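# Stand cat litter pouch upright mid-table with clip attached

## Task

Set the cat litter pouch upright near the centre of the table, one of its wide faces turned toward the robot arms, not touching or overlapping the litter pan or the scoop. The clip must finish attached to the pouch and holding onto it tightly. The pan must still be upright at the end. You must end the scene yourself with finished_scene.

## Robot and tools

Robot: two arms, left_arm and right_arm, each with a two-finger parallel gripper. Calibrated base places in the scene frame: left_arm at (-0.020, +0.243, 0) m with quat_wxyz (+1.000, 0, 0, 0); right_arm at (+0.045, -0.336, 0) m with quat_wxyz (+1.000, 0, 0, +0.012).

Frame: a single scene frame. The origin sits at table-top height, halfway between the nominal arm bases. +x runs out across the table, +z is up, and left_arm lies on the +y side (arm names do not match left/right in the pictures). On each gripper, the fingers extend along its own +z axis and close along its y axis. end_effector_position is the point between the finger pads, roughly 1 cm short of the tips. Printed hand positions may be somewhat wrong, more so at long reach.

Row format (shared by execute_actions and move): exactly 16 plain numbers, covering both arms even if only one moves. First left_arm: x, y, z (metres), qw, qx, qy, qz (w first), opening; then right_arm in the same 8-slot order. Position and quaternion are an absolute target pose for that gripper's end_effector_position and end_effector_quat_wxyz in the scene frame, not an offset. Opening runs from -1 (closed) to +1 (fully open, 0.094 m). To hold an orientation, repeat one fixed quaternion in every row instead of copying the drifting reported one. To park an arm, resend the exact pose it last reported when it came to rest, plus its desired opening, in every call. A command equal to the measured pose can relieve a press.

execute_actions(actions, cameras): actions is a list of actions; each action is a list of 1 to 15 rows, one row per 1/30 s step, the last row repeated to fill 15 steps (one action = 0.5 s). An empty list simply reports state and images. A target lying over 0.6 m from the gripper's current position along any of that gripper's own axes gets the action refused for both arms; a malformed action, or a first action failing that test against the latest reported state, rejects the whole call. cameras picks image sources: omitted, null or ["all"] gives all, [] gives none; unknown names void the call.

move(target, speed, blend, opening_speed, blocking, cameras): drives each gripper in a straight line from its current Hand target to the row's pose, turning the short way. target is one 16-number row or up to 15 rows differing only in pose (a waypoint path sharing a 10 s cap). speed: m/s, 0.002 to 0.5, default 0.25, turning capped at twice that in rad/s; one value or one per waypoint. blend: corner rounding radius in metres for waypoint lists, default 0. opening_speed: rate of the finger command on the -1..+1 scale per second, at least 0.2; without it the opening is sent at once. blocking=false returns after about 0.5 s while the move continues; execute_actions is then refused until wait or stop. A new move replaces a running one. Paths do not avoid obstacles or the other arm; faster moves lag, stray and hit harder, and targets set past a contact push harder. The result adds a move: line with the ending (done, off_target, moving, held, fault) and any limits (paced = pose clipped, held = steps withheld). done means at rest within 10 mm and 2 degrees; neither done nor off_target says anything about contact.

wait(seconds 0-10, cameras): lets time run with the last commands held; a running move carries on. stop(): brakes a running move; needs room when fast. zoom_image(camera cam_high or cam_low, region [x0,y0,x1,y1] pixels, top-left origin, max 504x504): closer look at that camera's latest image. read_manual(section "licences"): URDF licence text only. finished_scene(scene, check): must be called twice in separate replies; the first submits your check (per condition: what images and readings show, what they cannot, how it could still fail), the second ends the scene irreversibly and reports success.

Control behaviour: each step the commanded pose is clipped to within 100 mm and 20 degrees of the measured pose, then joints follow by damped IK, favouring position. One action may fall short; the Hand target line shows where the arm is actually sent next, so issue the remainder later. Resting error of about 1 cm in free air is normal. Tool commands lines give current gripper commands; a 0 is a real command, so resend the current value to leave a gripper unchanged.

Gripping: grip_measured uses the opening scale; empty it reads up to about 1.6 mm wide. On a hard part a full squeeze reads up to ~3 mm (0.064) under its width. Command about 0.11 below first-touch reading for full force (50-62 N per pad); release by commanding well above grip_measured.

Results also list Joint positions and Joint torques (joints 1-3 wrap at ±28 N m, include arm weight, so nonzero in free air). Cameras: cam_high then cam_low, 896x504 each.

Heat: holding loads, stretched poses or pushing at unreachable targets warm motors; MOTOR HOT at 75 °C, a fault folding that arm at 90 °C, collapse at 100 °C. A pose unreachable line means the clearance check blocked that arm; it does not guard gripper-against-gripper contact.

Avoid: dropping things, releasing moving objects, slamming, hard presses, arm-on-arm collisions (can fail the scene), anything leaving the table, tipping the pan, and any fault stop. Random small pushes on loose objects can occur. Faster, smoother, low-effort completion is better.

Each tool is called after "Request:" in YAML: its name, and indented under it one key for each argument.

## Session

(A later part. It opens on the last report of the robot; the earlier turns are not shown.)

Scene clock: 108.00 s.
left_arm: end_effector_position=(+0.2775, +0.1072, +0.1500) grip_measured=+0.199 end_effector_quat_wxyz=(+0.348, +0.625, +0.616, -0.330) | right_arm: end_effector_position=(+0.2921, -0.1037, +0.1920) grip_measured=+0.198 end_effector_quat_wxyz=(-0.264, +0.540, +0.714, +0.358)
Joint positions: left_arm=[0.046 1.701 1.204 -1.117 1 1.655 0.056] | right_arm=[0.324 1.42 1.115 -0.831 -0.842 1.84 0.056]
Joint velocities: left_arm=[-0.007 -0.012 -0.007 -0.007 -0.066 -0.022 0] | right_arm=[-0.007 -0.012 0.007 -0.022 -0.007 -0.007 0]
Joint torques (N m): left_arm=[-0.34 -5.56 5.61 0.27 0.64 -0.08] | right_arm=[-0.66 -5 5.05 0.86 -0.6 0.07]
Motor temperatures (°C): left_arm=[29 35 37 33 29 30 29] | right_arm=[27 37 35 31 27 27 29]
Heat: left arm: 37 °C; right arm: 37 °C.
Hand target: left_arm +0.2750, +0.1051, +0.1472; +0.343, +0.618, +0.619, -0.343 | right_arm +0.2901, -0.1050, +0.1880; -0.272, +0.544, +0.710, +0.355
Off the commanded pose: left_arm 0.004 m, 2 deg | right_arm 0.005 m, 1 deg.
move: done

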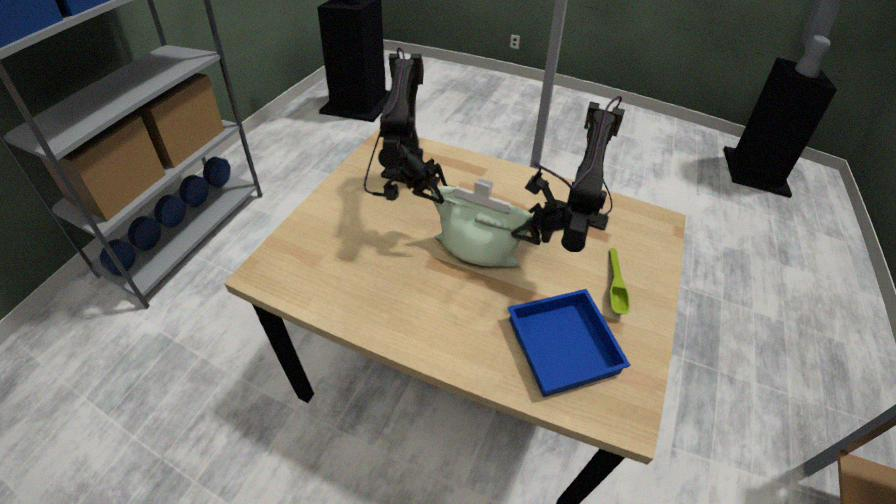

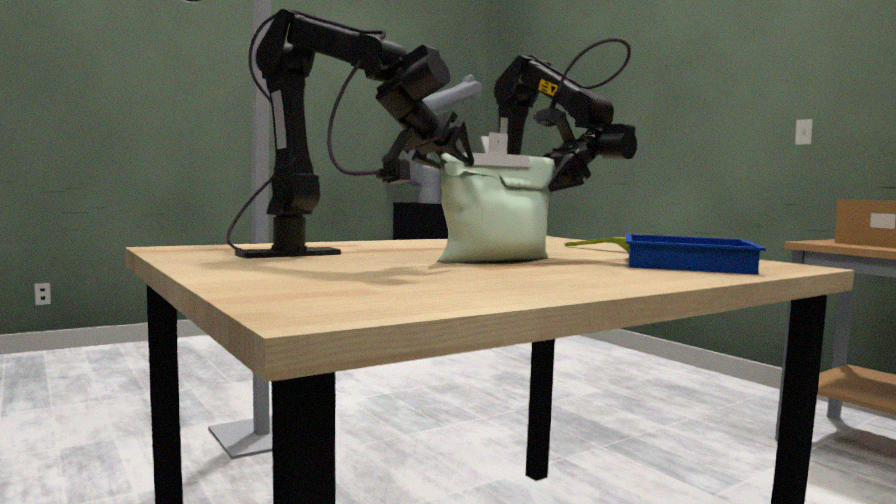

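Request:
move:
  target: [0.275, 0.160, 0.1815, 0.3428, 0.6184, 0.6184, -0.3428, 0.2, 0.290, -0.169, 0.236, -0.2722, 0.5445, 0.7097, 0.3549, 0.2]
  speed: 0.06

Request:
zoom_image:
  camera: "cam_low"
  region: [380, 70, 600, 290]

Request:
zoom_image:
  camera: "cam_high"
  region: [400, 130, 580, 270]

Scene clock: 110.50 s.
left_arm: end_effector_position=(+0.2739, +0.1589, +0.1799) grip_measured=+0.199 end_effector_quat_wxyz=(+0.344, +0.620, +0.618, -0.338) | right_arm: end_effector_position=(+0.2873, -0.1695, +0.2289) grip_measured=+0.198 end_effector_quat_wxyz=(-0.267, +0.548, +0.711, +0.351)
Joint positions: left_arm=[0.222 1.772 1.391 -1.513 0.972 1.968 0.056] | right_arm=[0.076 1.43 1.298 -1.304 -0.906 1.48 0.056]
Joint velocities: left_arm=[-0.002 -0.002 0.022 -0.007 -0.081 0.051 0] | right_arm=[0.002 0.002 -0.017 0.022 0.051 -0.022 -0.001]
Joint torques (N m): left_arm=[0.25 -5.64 7.71 -0.3 0.55 0.06] | right_arm=[-0.76 -4.01 8.31 0.23 -0.72 -0.09]
Motor temperatures (°C): left_arm=[29 35 37 32 29 30 29] | right_arm=[27 37 36 31 27 27 29]
Heat: left arm: 37 °C; right arm: 37 °C.
Hand target: left_arm +0.2769, +0.1598, +0.1824; +0.346, +0.617, +0.619, -0.342 | right_arm +0.2901, -0.1697, +0.2354; -0.269, +0.546, +0.709, +0.357
Off the commanded pose: left_arm 0.002 m, 1 deg | right_arm 0.008 m, 1 deg.
move: done

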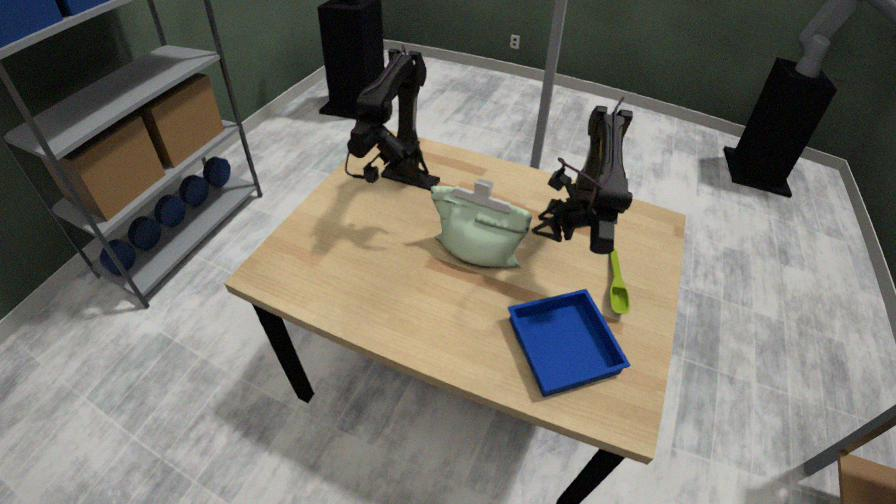

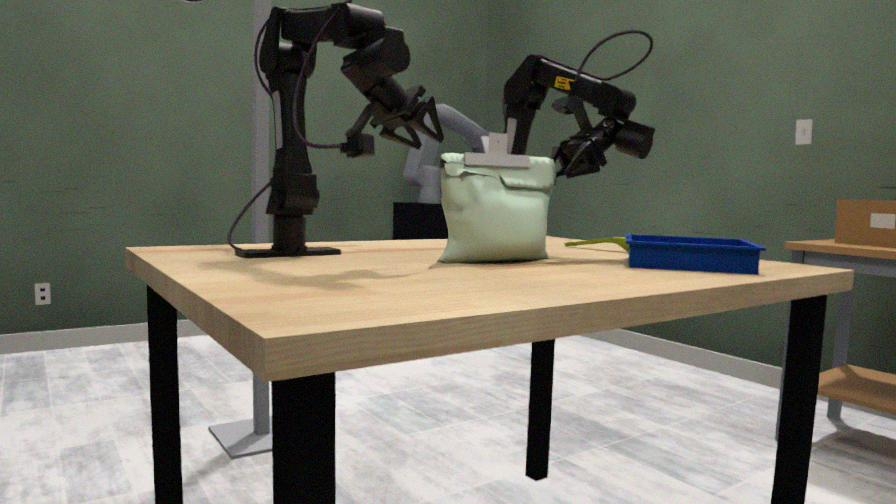

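Scaled by 2.291.

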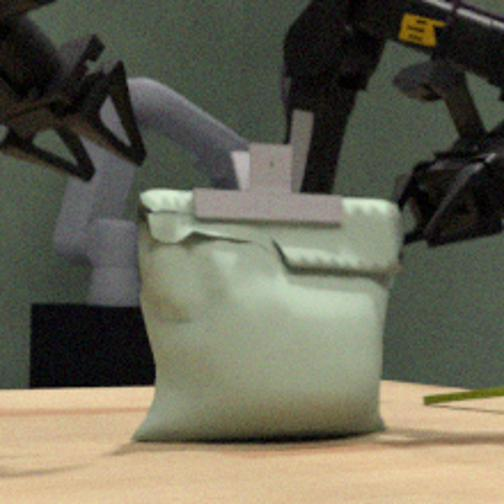

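Scaled by 2.800.

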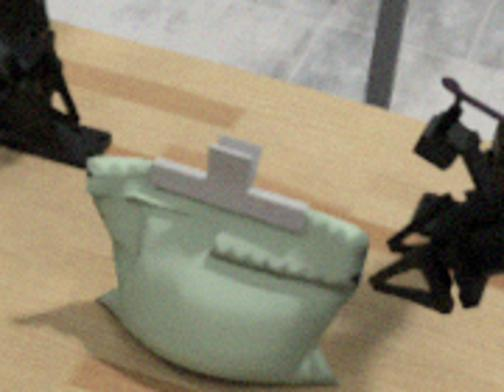

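Request:
move:
  target: [0.215, 0.225, 0.245, 0.4061, 0.6988, 0.5887, 0.0118, 0.2, 0.270, -0.240, 0.240, -0.1132, 0.4306, 0.7865, 0.4282, 0.2]
  speed: 0.12

Request:
zoom_image:
  camera: "cam_low"
  region: [380, 70, 600, 290]

Request:
zoom_image:
  camera: "cam_high"
  region: [400, 130, 580, 270]

Scene clock: 115.37 s.
left_arm: end_effector_position=(+0.2180, +0.2246, +0.2455) grip_measured=+0.199 end_effector_quat_wxyz=(+0.406, +0.692, +0.597, +0.021) | right_arm: end_effector_position=(+0.2746, -0.2411, +0.2398) grip_measured=+0.198 end_effector_quat_wxyz=(-0.109, +0.431, +0.789, +0.424)
Joint positions: left_arm=[0.483 1.12 1.185 -1.339 0.795 2.076 0.056] | right_arm=[-0.237 1.298 1.245 -1.473 -0.906 0.809 0.056]
Joint velocities: left_arm=[0.007 -0.002 0.012 -0.051 -0.051 -0.051 0] | right_arm=[0.002 -0.012 0.007 0.022 -0.007 -0.051 0]
Joint torques (N m): left_arm=[0.57 -2.28 5.37 0.95 0.43 0.05] | right_arm=[-0.8 -4.59 4.59 0.13 -0.72 -0.15]
Motor temperatures (°C): left_arm=[29 35 37 32 29 30 29] | right_arm=[27 37 36 30 27 27 28]
Heat: left arm: 37 °C; right arm: 37 °C.
Hand target: left_arm +0.2158, +0.2240, +0.2437; +0.408, +0.690, +0.598, +0.019 | right_arm +0.2696, -0.2409, +0.2399; -0.110, +0.431, +0.787, +0.428
Off the commanded pose: left_arm 0.003 m, 2 deg | right_arm 0.005 m, 1 deg.
joint sent to its limit (left arm) — joint 6 (wrist roll), upper limit. The joint targets still meet the commanded pose.
move: done

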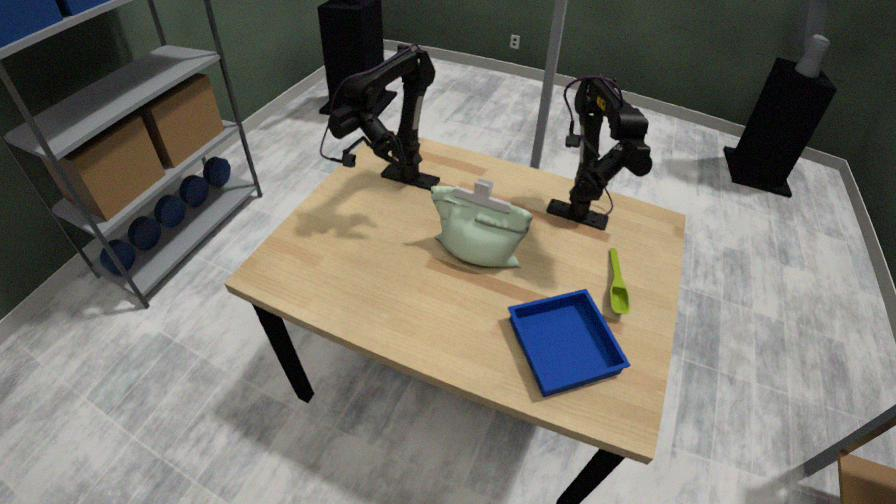

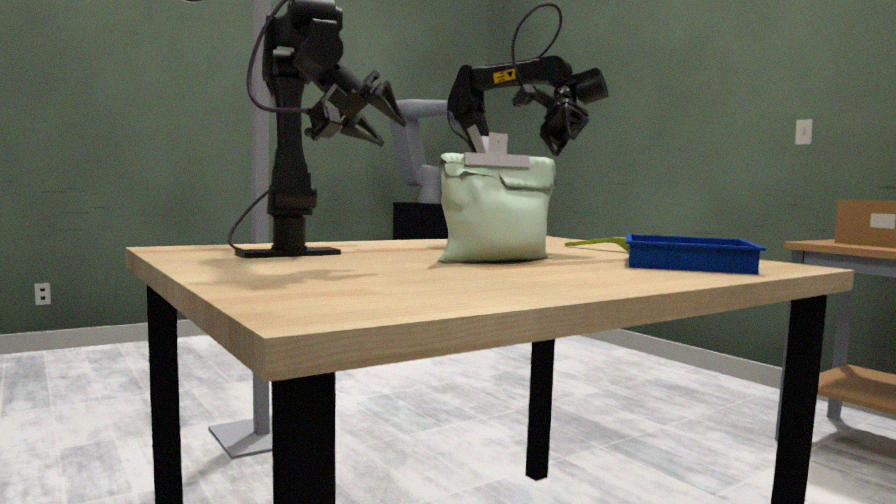

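Scaled by 2.291.

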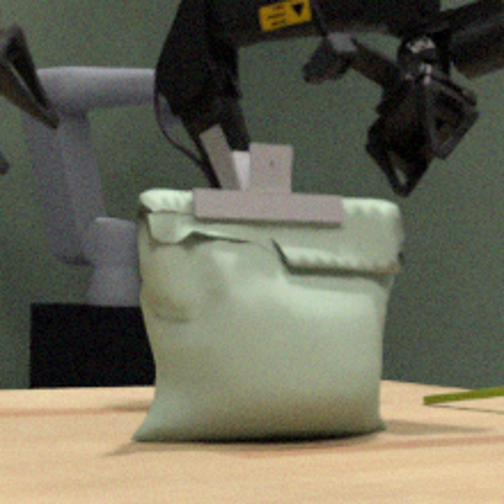

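Scaled by 2.800.

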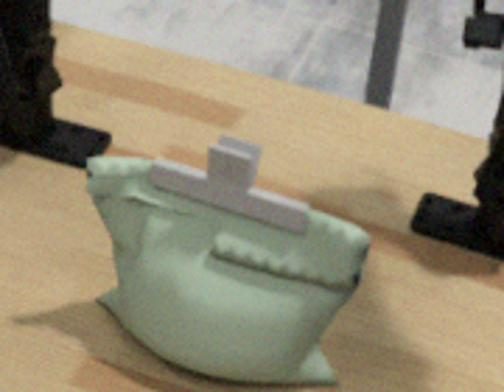

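Request:
wait:
  seconds: 3

Request:
zoom_image:
  camera: "cam_high"
  region: [400, 130, 580, 270]

Request:
zoom_image:
  camera: "cam_low"
  region: [400, 120, 580, 280]

Scene clock: 118.47 s.
left_arm: end_effector_position=(+0.2182, +0.2248, +0.2455) grip_measured=+0.199 end_effector_quat_wxyz=(+0.406, +0.692, +0.596, +0.021) | right_arm: end_effector_position=(+0.2744, -0.2410, +0.2398) grip_measured=+0.198 end_effector_quat_wxyz=(-0.109, +0.431, +0.789, +0.424)
Joint positions: left_arm=[0.483 1.12 1.185 -1.339 0.795 2.076 0.056] | right_arm=[-0.237 1.298 1.245 -1.475 -0.906 0.808 0.056]
Joint velocities: left_arm=[0.012 0.007 0.012 0.037 -0.022 -0.037 0] | right_arm=[0.012 -0.002 -0.002 -0.022 0.007 -0.007 0.001]
Joint torques (N m): left_arm=[0.44 -2.18 5.2 0.93 0.48 0.01] | right_arm=[-0.76 -4.67 4.63 0.16 -0.66 -0.16]
Motor temperatures (°C): left_arm=[28 34 37 32 29 30 29] | right_arm=[27 37 35 30 27 27 28]
Heat: left arm: 37 °C; right arm: 37 °C.
Hand target: left_arm +0.2158, +0.2240, +0.2437; +0.408, +0.690, +0.598, +0.019 | right_arm +0.2697, -0.2409, +0.2399; -0.110, +0.431, +0.787, +0.428
Tool commands: left_gripper/opening=+0.2 right_gripper/opening=+0.2
Off the commanded pose: left_arm 0.003 m, 2 deg | right_arm 0.005 m, 1 deg.
wait: 3.00 s; at rest by 0.07 s

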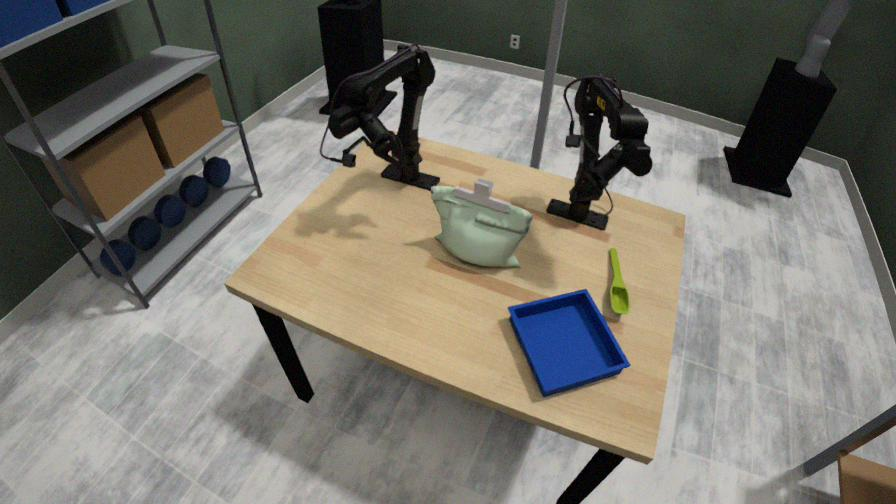

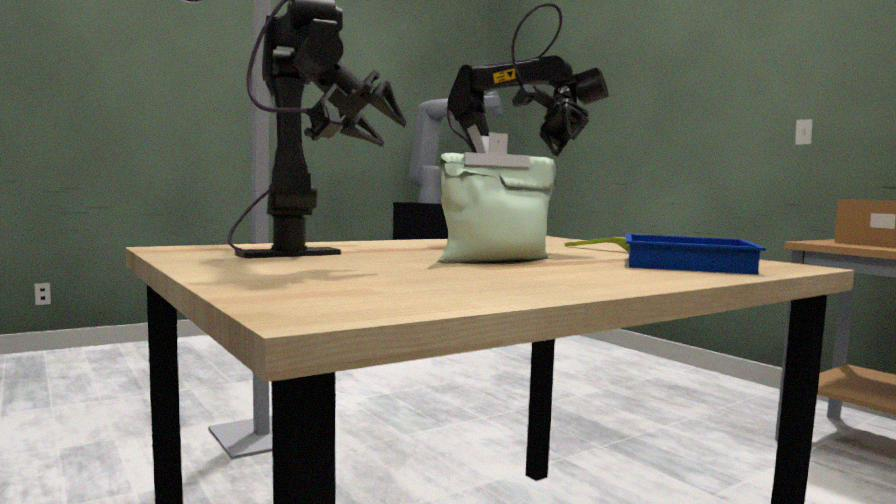

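Scaled by 2.800.

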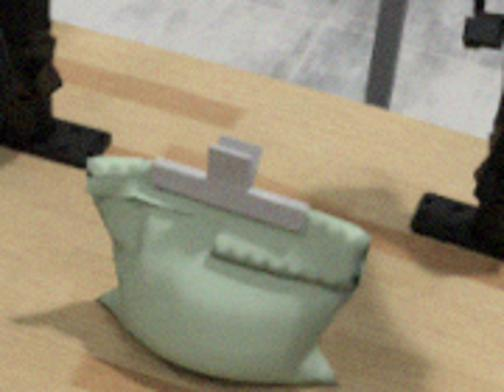

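Scaled by 2.800.

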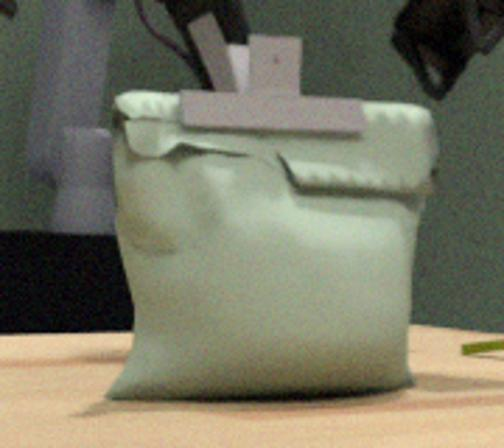

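Request:
finished_scene:
  scene: 2
  check: "Pouch standing: the latest cam_low and cam_high pictures show it upright on its bottom. The bottom corners are on the table at about (0.262,-0.135) and (0.275,+0.12), and the top line is at about x 0.282, z 0.19. That is a lean of only about 4 degrees. It did not change over 10 s and two pairs of pictures after release. A slow creep or a later outside push cannot be seen in these pictures.\nMiddle: the pouch centre is at about (0.275,-0.005), against a table middle of (0.25,0). The offset is about 2-3 cm and depends on my camera model.\nBroad side toward the arms: the line from bottom corner to bottom corner runs along y with about 3 degrees of yaw, so the wide face looks along -x. The back face itself is not visible.\nClear of the pan and scoop: the nearest pan corner is more than 10 cm from the pouch, and the scoop is at y of about 0.4. Neither touches it.\nClip: the bar lies straight along the top of the flap, with the jaws over the folded cloth and the handles up. It stayed there through the whole lift. The depth of the bite on the arm side cannot be seen. It could be missed if the clip had slipped partly off, but the bar looks as deep on the cloth as before.\nPan: upright, not touched. Scoop: flat on the table. Nothing has fallen off. Both grippers are open and well away from the pouch."

This call ended nothing. Check each condition that your pictures could not show: look closer or test it, and mend what is not met. Then call finished_scene again.

Request:
execute_actions:
  actions: []

Request:
zoom_image:
  camera: "cam_low"
  region: [430, 120, 570, 220]

Request:
zoom_image:
  camera: "cam_high"
  region: [420, 160, 550, 280]

Request:
zoom_image:
  camera: "cam_high"
  region: [400, 160, 700, 410]

Scene clock: 118.93 s.
left_arm: end_effector_position=(+0.2182, +0.2248, +0.2455) grip_measured=+0.199 end_effector_quat_wxyz=(+0.406, +0.692, +0.596, +0.021) | right_arm: end_effector_position=(+0.2744, -0.2410, +0.2398) grip_measured=+0.198 end_effector_quat_wxyz=(-0.109, +0.431, +0.789, +0.424)
Joint positions: left_arm=[0.483 1.12 1.185 -1.338 0.795 2.076 0.056] | right_arm=[-0.237 1.298 1.245 -1.475 -0.906 0.808 0.056]
Joint velocities: left_arm=[0.002 0.017 0.017 -0.037 -0.022 -0.007 -0.001] | right_arm=[-0.012 0.002 0.002 -0.081 -0.022 -0.022 0.001]
Joint torques (N m): left_arm=[0.54 -2.13 5.18 0.93 0.48 0.04] | right_arm=[-1.01 -4.85 4.44 0.12 -0.63 -0.15]
Motor temperatures (°C): left_arm=[28 34 37 32 29 30 29] | right_arm=[27 37 35 30 27 27 28]
Heat: left arm: 37 °C; right arm: 37 °C.
Hand target: left_arm +0.2158, +0.2240, +0.2437; +0.408, +0.690, +0.598, +0.019 | right_arm +0.2697, -0.2409, +0.2399; -0.110, +0.431, +0.787, +0.428
Tool commands: left_gripper/opening=+0.2 right_gripper/opening=+0.2
Off the commanded pose: left_arm 0.003 m, 2 deg | right_arm 0.005 m, 1 deg.

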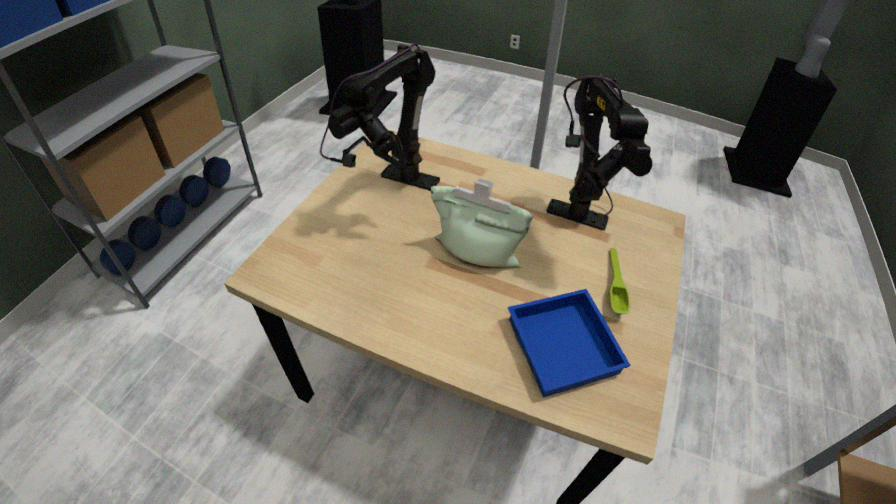

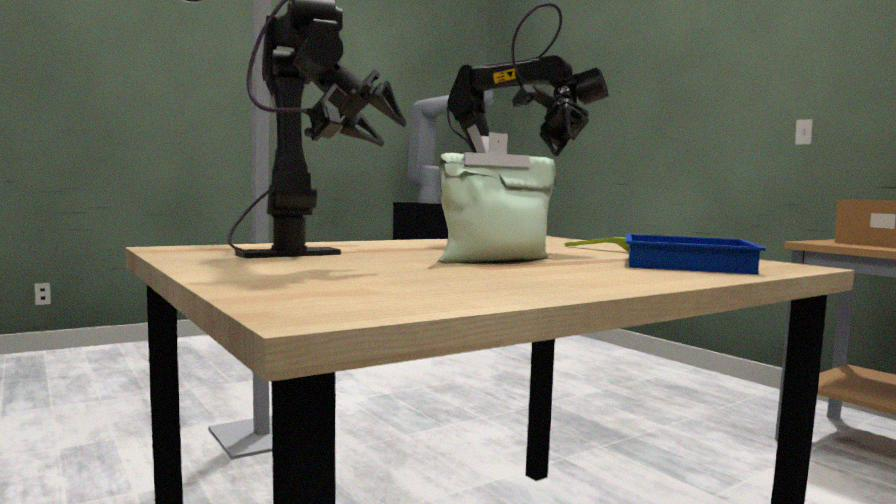

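Scaled by 3.600.

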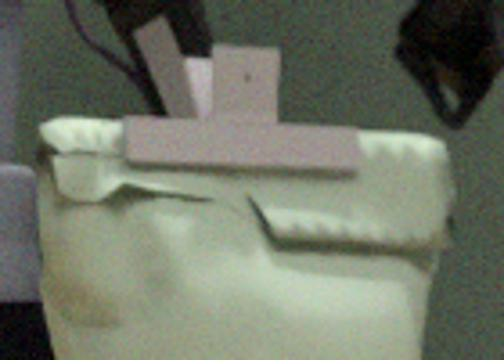

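Scaled by 3.877.

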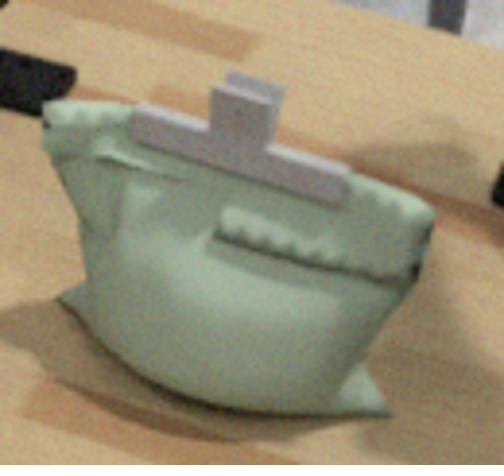

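Scaled by 1.680.

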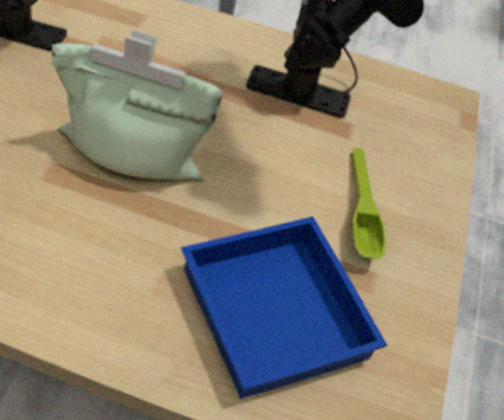

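Request:
finished_scene:
  scene: 2
  check: "Looked again with closer zooms and a new reading.\nStanding: the pouch outline is the same in cam_high and cam_low from 110 s to 119 s, so I see no creep. Both bottom corners are on the table and the lean is about 4 degrees. Very slow creep after this cannot be ruled out.\nMiddle: the table diagonals in cam_high cross at about pixel (478,247). The midpoint of the pouch's bottom corners is at about (477,252), which is 1-2 cm from the table centre.\nBroad side: the bottom edge and top line run along y with about 3 degrees of yaw, so the wide face is toward the arms.\nClear: the pan and scoop are each more than 10 cm from the pouch, and both lie on the table.\nClip: the whole 15 cm bar sits over the top of the folded flap. The cloth's top edge is about level with the top of the bar, so the jaws bite nearly the full bar height. The clip did not slip during the lift, carry and release. The jaw on the arm side cannot be seen directly.\nPan: upright and untouched. Nothing has fallen, and both grippers are away from the pouch."

The scene is finished: the task was done.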